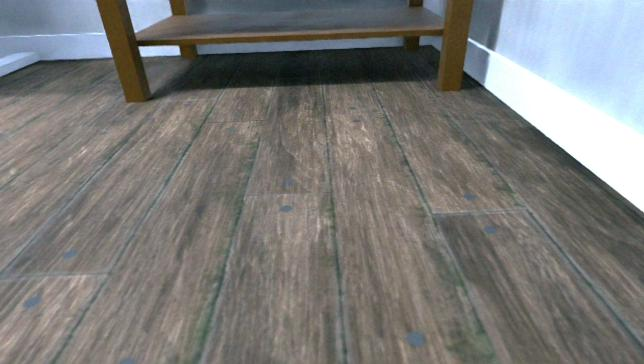

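Scene clock: 762.50 s.
move: done
base_odometry: x=+0.061 y=-0.397 heading=+3.094
base_tilt: forward=+0.0 right=+0.4
base_status: done
joint_positions: joint_1_rad=+12.582 joint_2_rad=-0.801 joint_3_rad=+3.146 joint_4_rad=-1.871 joint_5_rad=-0.030 joint_6_rad=-0.899 joint_7_rad=+0.005 hand_index_mcp=+0.840 hand_index_abd=+0.169 hand_index_pip=-0.383 hand_index_dip=+0.703 hand_middle_mcp=+0.728 hand_middle_abd=+0.003 hand_middle_pip=-0.674 hand_middle_dip=+0.700 hand_ring_mcp=+0.649 hand_ring_abd=-0.003 hand_ring_pip=-0.827 hand_ring_dip=+0.656 hand_thumb_cmc=-0.863 hand_thumb_axl=+0.682 hand_thumb_mcp=+0.149 hand_thumb_ipl=-0.084 hand_current_limit=+0.600 hand_speed=-0.700
joint_status: not commanded
hand_state: goal,overload,goal,goal,blocked,goal,blocked,blocked,blocked,goal,blocked,goal,blocked,goal,blocked,blocked
index_mcp_current_ma: -8
index_abd_current_ma: 0
index_pip_current_ma: 1
index_dip_current_ma: 3
middle_mcp_current_ma: 399
middle_abd_current_ma: 2
middle_pip_current_ma: 440
middle_dip_current_ma: 131
ring_mcp_current_ma: 68
ring_abd_current_ma: -3
ring_pip_current_ma: 46
ring_dip_current_ma: 8
thumb_cmc_current_ma: 58
thumb_axl_current_ma: 5
thumb_mcp_current_ma: 440
thumb_ipl_current_ma: 125
hand_goal_index_mcp: 0.846
hand_goal_index_abd: 0.000
hand_goal_index_pip: -0.384
hand_goal_index_dip: 0.700
hand_goal_middle_mcp: 0.620
hand_goal_middle_abd: 0.000
hand_goal_middle_pip: -0.850
hand_goal_middle_dip: 0.650
hand_goal_ring_mcp: 0.620
hand_goal_ring_abd: 0.000
hand_goal_ring_pip: -0.850
hand_goal_ring_dip: 0.650
hand_goal_thumb_cmc: -0.890
hand_goal_thumb_axl: 0.678
hand_goal_thumb_mcp: -0.150
hand_goal_thumb_ipl: -0.120
motor_effort: joint_1_rad=+1(1) joint_2_rad=+7(9) joint_3_rad=+2(4) joint_4_rad=+18(18) joint_5_rad=-1(1) joint_6_rad=+8(10) joint_7_rad=+0(1)
hand_pose: x=+0.3376 y=+0.0277 z=+0.9313 quat_wxyz=(+0.398, -0.583, +0.594, -0.384) (m; base frame)
hand_target: x=+0.3377 y=+0.0164 z=+0.9159 quat_wxyz=(+0.381, -0.565, +0.623, -0.383) (m; base frame)
hand_status: not commanded
pictures: base_camera, wrist_camera

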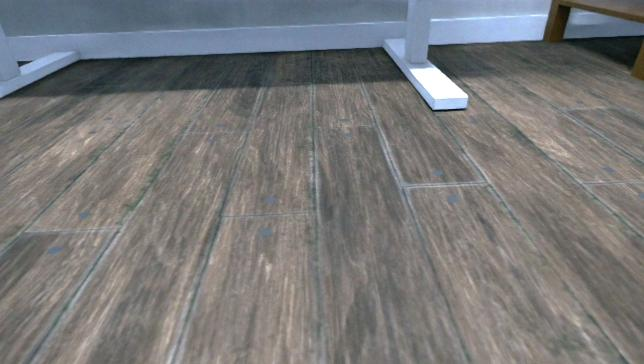

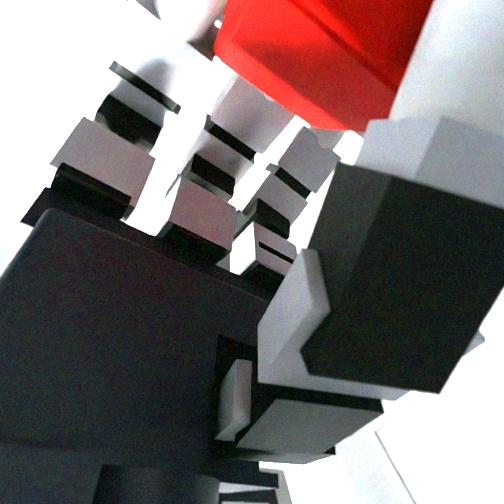

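Call:
move(
  joints={"joint_2_rad": -0.3, "joint_4_rad": -1.2, "joint_6_rad": -1.05},
  base={"strafe_m": 0.16, "translate_m": 0.3},
  speeds={"translate_m": 0.3},
  min_time_s=1.5,
)

Call:
move(
  joints={"joint_2_rad": -0.047, "joint_4_rad": -1.05, "joint_6_rad": -0.95},
  min_time_s=1,
  cameras=["all"],
)

Scene clock: 773.03 s.
move: done
base_odometry: x=-0.246 y=-0.543 heading=+3.094
base_tilt: forward=-0.1 right=+0.5
base_status: done
joint_positions: joint_1_rad=+12.582 joint_2_rad=-0.293 joint_3_rad=+3.146 joint_4_rad=-1.249 joint_5_rad=-0.030 joint_6_rad=-0.996 joint_7_rad=+0.004 hand_index_mcp=+0.840 hand_index_abd=+0.169 hand_index_pip=-0.383 hand_index_dip=+0.703 hand_middle_mcp=+0.728 hand_middle_abd=+0.003 hand_middle_pip=-0.674 hand_middle_dip=+0.700 hand_ring_mcp=+0.648 hand_ring_abd=-0.003 hand_ring_pip=-0.827 hand_ring_dip=+0.656 hand_thumb_cmc=-0.863 hand_thumb_axl=+0.682 hand_thumb_mcp=+0.149 hand_thumb_ipl=-0.084 hand_current_limit=+0.600 hand_speed=-0.700
joint_status: all done
hand_state: goal,overload,goal,goal,blocked,goal,blocked,blocked,blocked,goal,blocked,goal,blocked,goal,blocked,blocked
index_mcp_current_ma: -9
index_abd_current_ma: 0
index_pip_current_ma: 1
index_dip_current_ma: 3
middle_mcp_current_ma: 399
middle_abd_current_ma: 2
middle_pip_current_ma: 440
middle_dip_current_ma: 131
ring_mcp_current_ma: 67
ring_abd_current_ma: -3
ring_pip_current_ma: 46
ring_dip_current_ma: 8
thumb_cmc_current_ma: 58
thumb_axl_current_ma: 5
thumb_mcp_current_ma: 440
thumb_ipl_current_ma: 126
hand_goal_index_mcp: 0.846
hand_goal_index_abd: 0.000
hand_goal_index_pip: -0.384
hand_goal_index_dip: 0.700
hand_goal_middle_mcp: 0.620
hand_goal_middle_abd: 0.000
hand_goal_middle_pip: -0.850
hand_goal_middle_dip: 0.650
hand_goal_ring_mcp: 0.620
hand_goal_ring_abd: 0.000
hand_goal_ring_pip: -0.850
hand_goal_ring_dip: 0.650
hand_goal_thumb_cmc: -0.890
hand_goal_thumb_axl: 0.678
hand_goal_thumb_mcp: -0.150
hand_goal_thumb_ipl: -0.120
motor_effort: joint_1_rad=+0(1) joint_2_rad=-6(11) joint_3_rad=+2(3) joint_4_rad=+17(19) joint_5_rad=+0(1) joint_6_rad=+8(11) joint_7_rad=+0(1)
hand_pose: x=+0.5025 y=+0.0249 z=+1.0754 quat_wxyz=(+0.403, -0.581, +0.590, -0.390) (m; base frame)
hand_target: x=+0.4910 y=+0.0108 z=+1.0898 quat_wxyz=(+0.396, -0.555, +0.614, -0.398) (m; base frame)
hand_status: not commanded
pictures: none

Scene clock: 774.67 s.
move: done
base_odometry: x=-0.246 y=-0.543 heading=+3.094
base_tilt: forward=-0.1 right=+0.5
base_status: not commanded
joint_positions: joint_1_rad=+12.582 joint_2_rad=-0.036 joint_3_rad=+3.146 joint_4_rad=-1.099 joint_5_rad=-0.030 joint_6_rad=-0.993 joint_7_rad=+0.004 hand_index_mcp=+0.840 hand_index_abd=+0.169 hand_index_pip=-0.383 hand_index_dip=+0.703 hand_middle_mcp=+0.728 hand_middle_abd=+0.003 hand_middle_pip=-0.674 hand_middle_dip=+0.700 hand_ring_mcp=+0.648 hand_ring_abd=-0.003 hand_ring_pip=-0.827 hand_ring_dip=+0.656 hand_thumb_cmc=-0.863 hand_thumb_axl=+0.682 hand_thumb_mcp=+0.149 hand_thumb_ipl=-0.084 hand_current_limit=+0.600 hand_speed=-0.700
joint_status: all done
hand_state: goal,overload,goal,goal,blocked,goal,blocked,blocked,blocked,goal,blocked,goal,blocked,goal,blocked,blocked
index_mcp_current_ma: -9
index_abd_current_ma: 0
index_pip_current_ma: 1
index_dip_current_ma: 3
middle_mcp_current_ma: 399
middle_abd_current_ma: 2
middle_pip_current_ma: 440
middle_dip_current_ma: 131
ring_mcp_current_ma: 67
ring_abd_current_ma: -3
ring_pip_current_ma: 46
ring_dip_current_ma: 8
thumb_cmc_current_ma: 58
thumb_axl_current_ma: 5
thumb_mcp_current_ma: 440
thumb_ipl_current_ma: 126
hand_goal_index_mcp: 0.846
hand_goal_index_abd: 0.000
hand_goal_index_pip: -0.384
hand_goal_index_dip: 0.700
hand_goal_middle_mcp: 0.620
hand_goal_middle_abd: 0.000
hand_goal_middle_pip: -0.850
hand_goal_middle_dip: 0.650
hand_goal_ring_mcp: 0.620
hand_goal_ring_abd: 0.000
hand_goal_ring_pip: -0.850
hand_goal_ring_dip: 0.650
hand_goal_thumb_cmc: -0.890
hand_goal_thumb_axl: 0.678
hand_goal_thumb_mcp: -0.150
hand_goal_thumb_ipl: -0.120
motor_effort: joint_1_rad=+1(1) joint_2_rad=-15(18) joint_3_rad=+2(2) joint_4_rad=+17(19) joint_5_rad=+1(1) joint_6_rad=+8(10) joint_7_rad=+1(1)
hand_pose: x=+0.6056 y=+0.0232 z=+1.0402 quat_wxyz=(+0.372, -0.600, +0.610, -0.359) (m; base frame)
hand_target: x=+0.6137 y=+0.0069 z=+1.0810 quat_wxyz=(+0.395, -0.556, +0.614, -0.397) (m; base frame)
hand_status: not commanded
pictures: base_camera, wrist_camera

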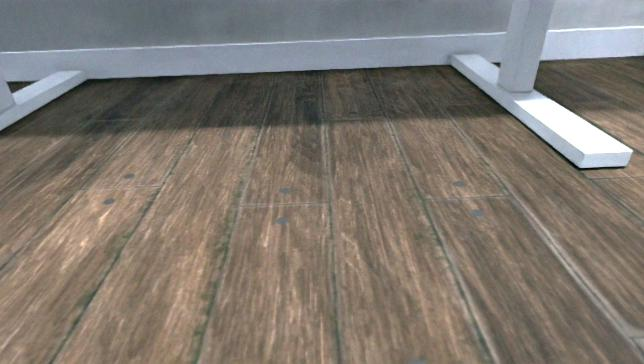

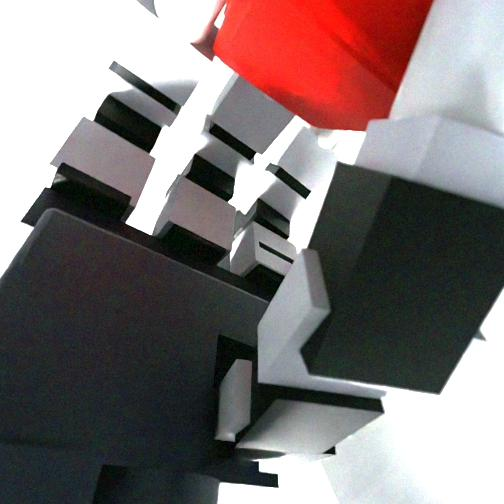

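Call:
move(
  base={"translate_m": 0.41},
  speeds={"translate_m": 0.25},
)

Call:
move(
  joints={"joint_2_rad": -0.06, "joint_4_rad": -1.465, "joint_6_rad": -0.56},
  min_time_s=1.5,
)

Call:
move(
  joints={"joint_2_rad": -0.06, "joint_4_rad": -1.575, "joint_6_rad": -0.45},
  min_time_s=1.2,
  cameras=["all"],
)

Scene clock: 786.33 s.
move: done
base_odometry: x=-0.656 y=-0.523 heading=+3.094
base_tilt: forward=+0.0 right=+0.4
base_status: done
joint_positions: joint_1_rad=+12.582 joint_2_rad=-0.036 joint_3_rad=+3.146 joint_4_rad=-1.096 joint_5_rad=-0.030 joint_6_rad=-0.993 joint_7_rad=+0.004 hand_index_mcp=+0.840 hand_index_abd=+0.169 hand_index_pip=-0.383 hand_index_dip=+0.703 hand_middle_mcp=+0.728 hand_middle_abd=+0.003 hand_middle_pip=-0.674 hand_middle_dip=+0.700 hand_ring_mcp=+0.648 hand_ring_abd=-0.003 hand_ring_pip=-0.827 hand_ring_dip=+0.656 hand_thumb_cmc=-0.863 hand_thumb_axl=+0.682 hand_thumb_mcp=+0.149 hand_thumb_ipl=-0.084 hand_current_limit=+0.600 hand_speed=-0.700
joint_status: not commanded
hand_state: goal,overload,goal,goal,blocked,goal,blocked,blocked,blocked,goal,blocked,goal,blocked,goal,blocked,blocked
index_mcp_current_ma: -9
index_abd_current_ma: 0
index_pip_current_ma: 1
index_dip_current_ma: 3
middle_mcp_current_ma: 399
middle_abd_current_ma: 2
middle_pip_current_ma: 440
middle_dip_current_ma: 131
ring_mcp_current_ma: 67
ring_abd_current_ma: -3
ring_pip_current_ma: 46
ring_dip_current_ma: 8
thumb_cmc_current_ma: 58
thumb_axl_current_ma: 5
thumb_mcp_current_ma: 440
thumb_ipl_current_ma: 126
hand_goal_index_mcp: 0.846
hand_goal_index_abd: 0.000
hand_goal_index_pip: -0.384
hand_goal_index_dip: 0.700
hand_goal_middle_mcp: 0.620
hand_goal_middle_abd: 0.000
hand_goal_middle_pip: -0.850
hand_goal_middle_dip: 0.650
hand_goal_ring_mcp: 0.620
hand_goal_ring_abd: 0.000
hand_goal_ring_pip: -0.850
hand_goal_ring_dip: 0.650
hand_goal_thumb_cmc: -0.890
hand_goal_thumb_axl: 0.678
hand_goal_thumb_mcp: -0.150
hand_goal_thumb_ipl: -0.120
motor_effort: joint_1_rad=+0(1) joint_2_rad=-15(18) joint_3_rad=+1(2) joint_4_rad=+17(18) joint_5_rad=+0(1) joint_6_rad=+9(9) joint_7_rad=+0(1)
hand_pose: x=+0.6059 y=+0.0232 z=+1.0412 quat_wxyz=(+0.372, -0.600, +0.610, -0.360) (m; base frame)
hand_target: x=+0.6137 y=+0.0069 z=+1.0810 quat_wxyz=(+0.395, -0.556, +0.614, -0.397) (m; base frame)
hand_status: not commanded
pictures: none

Scene clock: 788.43 s.
move: done
base_odometry: x=-0.656 y=-0.523 heading=+3.094
base_tilt: forward=-0.1 right=+0.4
base_status: not commanded
joint_positions: joint_1_rad=+12.582 joint_2_rad=-0.036 joint_3_rad=+3.146 joint_4_rad=-1.435 joint_5_rad=-0.030 joint_6_rad=-0.619 joint_7_rad=+0.004 hand_index_mcp=+0.840 hand_index_abd=+0.169 hand_index_pip=-0.383 hand_index_dip=+0.703 hand_middle_mcp=+0.728 hand_middle_abd=+0.003 hand_middle_pip=-0.674 hand_middle_dip=+0.700 hand_ring_mcp=+0.648 hand_ring_abd=-0.003 hand_ring_pip=-0.827 hand_ring_dip=+0.656 hand_thumb_cmc=-0.863 hand_thumb_axl=+0.682 hand_thumb_mcp=+0.149 hand_thumb_ipl=-0.084 hand_current_limit=+0.600 hand_speed=-0.700
joint_status: all done
hand_state: goal,overload,goal,goal,blocked,goal,blocked,blocked,blocked,goal,blocked,goal,blocked,goal,blocked,blocked
index_mcp_current_ma: -9
index_abd_current_ma: 0
index_pip_current_ma: 1
index_dip_current_ma: 3
middle_mcp_current_ma: 399
middle_abd_current_ma: 2
middle_pip_current_ma: 440
middle_dip_current_ma: 131
ring_mcp_current_ma: 67
ring_abd_current_ma: -3
ring_pip_current_ma: 46
ring_dip_current_ma: 8
thumb_cmc_current_ma: 58
thumb_axl_current_ma: 5
thumb_mcp_current_ma: 440
thumb_ipl_current_ma: 126
hand_goal_index_mcp: 0.846
hand_goal_index_abd: 0.000
hand_goal_index_pip: -0.384
hand_goal_index_dip: 0.700
hand_goal_middle_mcp: 0.620
hand_goal_middle_abd: 0.000
hand_goal_middle_pip: -0.850
hand_goal_middle_dip: 0.650
hand_goal_ring_mcp: 0.620
hand_goal_ring_abd: 0.000
hand_goal_ring_pip: -0.850
hand_goal_ring_dip: 0.650
hand_goal_thumb_cmc: -0.890
hand_goal_thumb_axl: 0.678
hand_goal_thumb_mcp: -0.150
hand_goal_thumb_ipl: -0.120
motor_effort: joint_1_rad=+1(1) joint_2_rad=-17(19) joint_3_rad=+2(2) joint_4_rad=+19(20) joint_5_rad=+1(1) joint_6_rad=+9(10) joint_7_rad=+0(1)
hand_pose: x=+0.6491 y=+0.0207 z=+0.9496 quat_wxyz=(+0.382, -0.590, +0.607, -0.371) (m; base frame)
hand_target: x=+0.6508 y=+0.0069 z=+0.9605 quat_wxyz=(+0.392, -0.561, +0.614, -0.393) (m; base frame)
hand_status: not commanded
pictures: none

Scene clock: 789.93 s.
move: done
base_odometry: x=-0.656 y=-0.523 heading=+3.094
base_tilt: forward=+0.0 right=+0.4
base_status: not commanded
joint_positions: joint_1_rad=+12.582 joint_2_rad=-0.036 joint_3_rad=+3.146 joint_4_rad=-1.543 joint_5_rad=-0.030 joint_6_rad=-0.508 joint_7_rad=+0.004 hand_index_mcp=+0.840 hand_index_abd=+0.169 hand_index_pip=-0.383 hand_index_dip=+0.703 hand_middle_mcp=+0.728 hand_middle_abd=+0.003 hand_middle_pip=-0.674 hand_middle_dip=+0.700 hand_ring_mcp=+0.648 hand_ring_abd=-0.003 hand_ring_pip=-0.827 hand_ring_dip=+0.656 hand_thumb_cmc=-0.863 hand_thumb_axl=+0.682 hand_thumb_mcp=+0.149 hand_thumb_ipl=-0.084 hand_current_limit=+0.600 hand_speed=-0.700
joint_status: all done
hand_state: goal,overload,goal,goal,blocked,goal,blocked,blocked,blocked,goal,blocked,goal,blocked,goal,blocked,blocked
index_mcp_current_ma: -9
index_abd_current_ma: 0
index_pip_current_ma: 1
index_dip_current_ma: 3
middle_mcp_current_ma: 399
middle_abd_current_ma: 2
middle_pip_current_ma: 440
middle_dip_current_ma: 131
ring_mcp_current_ma: 67
ring_abd_current_ma: -3
ring_pip_current_ma: 46
ring_dip_current_ma: 8
thumb_cmc_current_ma: 58
thumb_axl_current_ma: 5
thumb_mcp_current_ma: 440
thumb_ipl_current_ma: 126
hand_goal_index_mcp: 0.846
hand_goal_index_abd: 0.000
hand_goal_index_pip: -0.384
hand_goal_index_dip: 0.700
hand_goal_middle_mcp: 0.620
hand_goal_middle_abd: 0.000
hand_goal_middle_pip: -0.850
hand_goal_middle_dip: 0.650
hand_goal_ring_mcp: 0.620
hand_goal_ring_abd: 0.000
hand_goal_ring_pip: -0.850
hand_goal_ring_dip: 0.650
hand_goal_thumb_cmc: -0.890
hand_goal_thumb_axl: 0.678
hand_goal_thumb_mcp: -0.150
hand_goal_thumb_ipl: -0.120
motor_effort: joint_1_rad=+0(1) joint_2_rad=-16(18) joint_3_rad=+2(2) joint_4_rad=+19(20) joint_5_rad=+1(1) joint_6_rad=+8(10) joint_7_rad=+0(1)
hand_pose: x=+0.6536 y=+0.0199 z=+0.9164 quat_wxyz=(+0.382, -0.588, +0.608, -0.372) (m; base frame)
hand_target: x=+0.6546 y=+0.0073 z=+0.9261 quat_wxyz=(+0.393, -0.562, +0.613, -0.392) (m; base frame)
hand_status: not commanded
pictures: base_camera, wrist_camera

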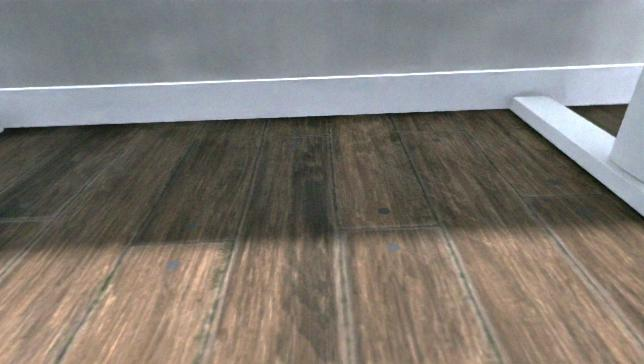

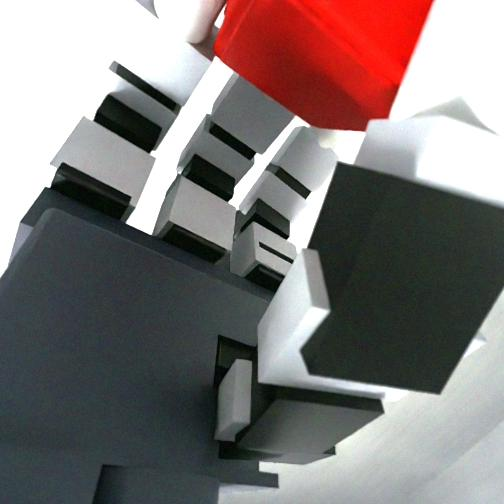

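Call:
move(
  joints={"joint_2_rad": -0.06, "joint_4_rad": -1.61, "joint_6_rad": -0.415},
)

Call:
move(
  joints={"joint_2_rad": -0.06, "joint_4_rad": -1.627, "joint_6_rad": -0.398},
)

Call:
move(
  joints={"joint_2_rad": -0.06, "joint_4_rad": -1.642, "joint_6_rad": -0.383},
)

Scene clock: 796.13 s.
move: done
base_odometry: x=-0.656 y=-0.523 heading=+3.094
base_tilt: forward=-0.1 right=+0.5
base_status: not commanded
joint_positions: joint_1_rad=+12.582 joint_2_rad=-0.036 joint_3_rad=+3.146 joint_4_rad=-1.581 joint_5_rad=-0.030 joint_6_rad=-0.469 joint_7_rad=+0.004 hand_index_mcp=+0.840 hand_index_abd=+0.169 hand_index_pip=-0.383 hand_index_dip=+0.703 hand_middle_mcp=+0.728 hand_middle_abd=+0.003 hand_middle_pip=-0.674 hand_middle_dip=+0.700 hand_ring_mcp=+0.648 hand_ring_abd=-0.003 hand_ring_pip=-0.827 hand_ring_dip=+0.656 hand_thumb_cmc=-0.863 hand_thumb_axl=+0.682 hand_thumb_mcp=+0.149 hand_thumb_ipl=-0.084 hand_current_limit=+0.600 hand_speed=-0.700
joint_status: all done
hand_state: goal,overload,goal,goal,blocked,goal,blocked,blocked,blocked,goal,blocked,goal,blocked,goal,blocked,blocked
index_mcp_current_ma: -9
index_abd_current_ma: 0
index_pip_current_ma: 1
index_dip_current_ma: 3
middle_mcp_current_ma: 399
middle_abd_current_ma: 2
middle_pip_current_ma: 440
middle_dip_current_ma: 131
ring_mcp_current_ma: 67
ring_abd_current_ma: -3
ring_pip_current_ma: 46
ring_dip_current_ma: 8
thumb_cmc_current_ma: 58
thumb_axl_current_ma: 5
thumb_mcp_current_ma: 440
thumb_ipl_current_ma: 126
hand_goal_index_mcp: 0.846
hand_goal_index_abd: 0.000
hand_goal_index_pip: -0.384
hand_goal_index_dip: 0.700
hand_goal_middle_mcp: 0.620
hand_goal_middle_abd: 0.000
hand_goal_middle_pip: -0.850
hand_goal_middle_dip: 0.650
hand_goal_ring_mcp: 0.620
hand_goal_ring_abd: 0.000
hand_goal_ring_pip: -0.850
hand_goal_ring_dip: 0.650
hand_goal_thumb_cmc: -0.890
hand_goal_thumb_axl: 0.678
hand_goal_thumb_mcp: -0.150
hand_goal_thumb_ipl: -0.120
motor_effort: joint_1_rad=+1(1) joint_2_rad=-16(18) joint_3_rad=+1(2) joint_4_rad=+19(20) joint_5_rad=+0(1) joint_6_rad=+8(10) joint_7_rad=+0(1)
hand_pose: x=+0.6545 y=+0.0196 z=+0.9048 quat_wxyz=(+0.383, -0.588, +0.608, -0.373) (m; base frame)
hand_target: x=+0.6550 y=+0.0074 z=+0.9151 quat_wxyz=(+0.393, -0.562, +0.613, -0.392) (m; base frame)
hand_status: not commanded
pictures: none

Scene clock: 796.73 s.
move: done
base_odometry: x=-0.656 y=-0.523 heading=+3.094
base_tilt: forward=-0.1 right=+0.5
base_status: not commanded
joint_positions: joint_1_rad=+12.582 joint_2_rad=-0.036 joint_3_rad=+3.146 joint_4_rad=-1.597 joint_5_rad=-0.030 joint_6_rad=-0.451 joint_7_rad=+0.004 hand_index_mcp=+0.840 hand_index_abd=+0.169 hand_index_pip=-0.383 hand_index_dip=+0.703 hand_middle_mcp=+0.728 hand_middle_abd=+0.003 hand_middle_pip=-0.674 hand_middle_dip=+0.700 hand_ring_mcp=+0.648 hand_ring_abd=-0.003 hand_ring_pip=-0.827 hand_ring_dip=+0.656 hand_thumb_cmc=-0.863 hand_thumb_axl=+0.682 hand_thumb_mcp=+0.149 hand_thumb_ipl=-0.084 hand_current_limit=+0.600 hand_speed=-0.700
joint_status: all done
hand_state: goal,overload,goal,goal,blocked,goal,blocked,blocked,blocked,goal,blocked,goal,blocked,goal,blocked,blocked
index_mcp_current_ma: -9
index_abd_current_ma: 0
index_pip_current_ma: 1
index_dip_current_ma: 3
middle_mcp_current_ma: 399
middle_abd_current_ma: 2
middle_pip_current_ma: 440
middle_dip_current_ma: 131
ring_mcp_current_ma: 67
ring_abd_current_ma: -3
ring_pip_current_ma: 46
ring_dip_current_ma: 8
thumb_cmc_current_ma: 58
thumb_axl_current_ma: 5
thumb_mcp_current_ma: 440
thumb_ipl_current_ma: 126
hand_goal_index_mcp: 0.846
hand_goal_index_abd: 0.000
hand_goal_index_pip: -0.384
hand_goal_index_dip: 0.700
hand_goal_middle_mcp: 0.620
hand_goal_middle_abd: 0.000
hand_goal_middle_pip: -0.850
hand_goal_middle_dip: 0.650
hand_goal_ring_mcp: 0.620
hand_goal_ring_abd: 0.000
hand_goal_ring_pip: -0.850
hand_goal_ring_dip: 0.650
hand_goal_thumb_cmc: -0.890
hand_goal_thumb_axl: 0.678
hand_goal_thumb_mcp: -0.150
hand_goal_thumb_ipl: -0.120
motor_effort: joint_1_rad=+0(1) joint_2_rad=-16(18) joint_3_rad=+2(2) joint_4_rad=+19(20) joint_5_rad=+1(1) joint_6_rad=+8(9) joint_7_rad=+0(1)
hand_pose: x=+0.6548 y=+0.0195 z=+0.9000 quat_wxyz=(+0.383, -0.587, +0.608, -0.374) (m; base frame)
hand_target: x=+0.6550 y=+0.0075 z=+0.9098 quat_wxyz=(+0.393, -0.562, +0.613, -0.392) (m; base frame)
hand_status: not commanded
pictures: none

Scene clock: 797.30 s.
move: done
base_odometry: x=-0.656 y=-0.523 heading=+3.094
base_tilt: forward=-0.1 right=+0.4
base_status: not commanded
joint_positions: joint_1_rad=+12.582 joint_2_rad=-0.036 joint_3_rad=+3.146 joint_4_rad=-1.612 joint_5_rad=-0.030 joint_6_rad=-0.436 joint_7_rad=+0.004 hand_index_mcp=+0.840 hand_index_abd=+0.169 hand_index_pip=-0.383 hand_index_dip=+0.703 hand_middle_mcp=+0.728 hand_middle_abd=+0.003 hand_middle_pip=-0.675 hand_middle_dip=+0.700 hand_ring_mcp=+0.648 hand_ring_abd=-0.003 hand_ring_pip=-0.827 hand_ring_dip=+0.656 hand_thumb_cmc=-0.863 hand_thumb_axl=+0.682 hand_thumb_mcp=+0.149 hand_thumb_ipl=-0.084 hand_current_limit=+0.600 hand_speed=-0.700
joint_status: all done
hand_state: goal,overload,goal,goal,blocked,goal,blocked,blocked,blocked,goal,blocked,goal,blocked,goal,blocked,blocked
index_mcp_current_ma: -9
index_abd_current_ma: 0
index_pip_current_ma: 1
index_dip_current_ma: 3
middle_mcp_current_ma: 399
middle_abd_current_ma: 2
middle_pip_current_ma: 440
middle_dip_current_ma: 131
ring_mcp_current_ma: 66
ring_abd_current_ma: -3
ring_pip_current_ma: 46
ring_dip_current_ma: 8
thumb_cmc_current_ma: 58
thumb_axl_current_ma: 5
thumb_mcp_current_ma: 440
thumb_ipl_current_ma: 126
hand_goal_index_mcp: 0.846
hand_goal_index_abd: 0.000
hand_goal_index_pip: -0.384
hand_goal_index_dip: 0.700
hand_goal_middle_mcp: 0.620
hand_goal_middle_abd: 0.000
hand_goal_middle_pip: -0.850
hand_goal_middle_dip: 0.650
hand_goal_ring_mcp: 0.620
hand_goal_ring_abd: 0.000
hand_goal_ring_pip: -0.850
hand_goal_ring_dip: 0.650
hand_goal_thumb_cmc: -0.890
hand_goal_thumb_axl: 0.678
hand_goal_thumb_mcp: -0.150
hand_goal_thumb_ipl: -0.120
motor_effort: joint_1_rad=+1(1) joint_2_rad=-16(17) joint_3_rad=+1(2) joint_4_rad=+19(20) joint_5_rad=+0(1) joint_6_rad=+8(9) joint_7_rad=+0(1)
hand_pose: x=+0.6551 y=+0.0194 z=+0.8959 quat_wxyz=(+0.383, -0.587, +0.607, -0.374) (m; base frame)
hand_target: x=+0.6550 y=+0.0076 z=+0.9051 quat_wxyz=(+0.393, -0.562, +0.613, -0.392) (m; base frame)
hand_status: not commanded
pictures: none


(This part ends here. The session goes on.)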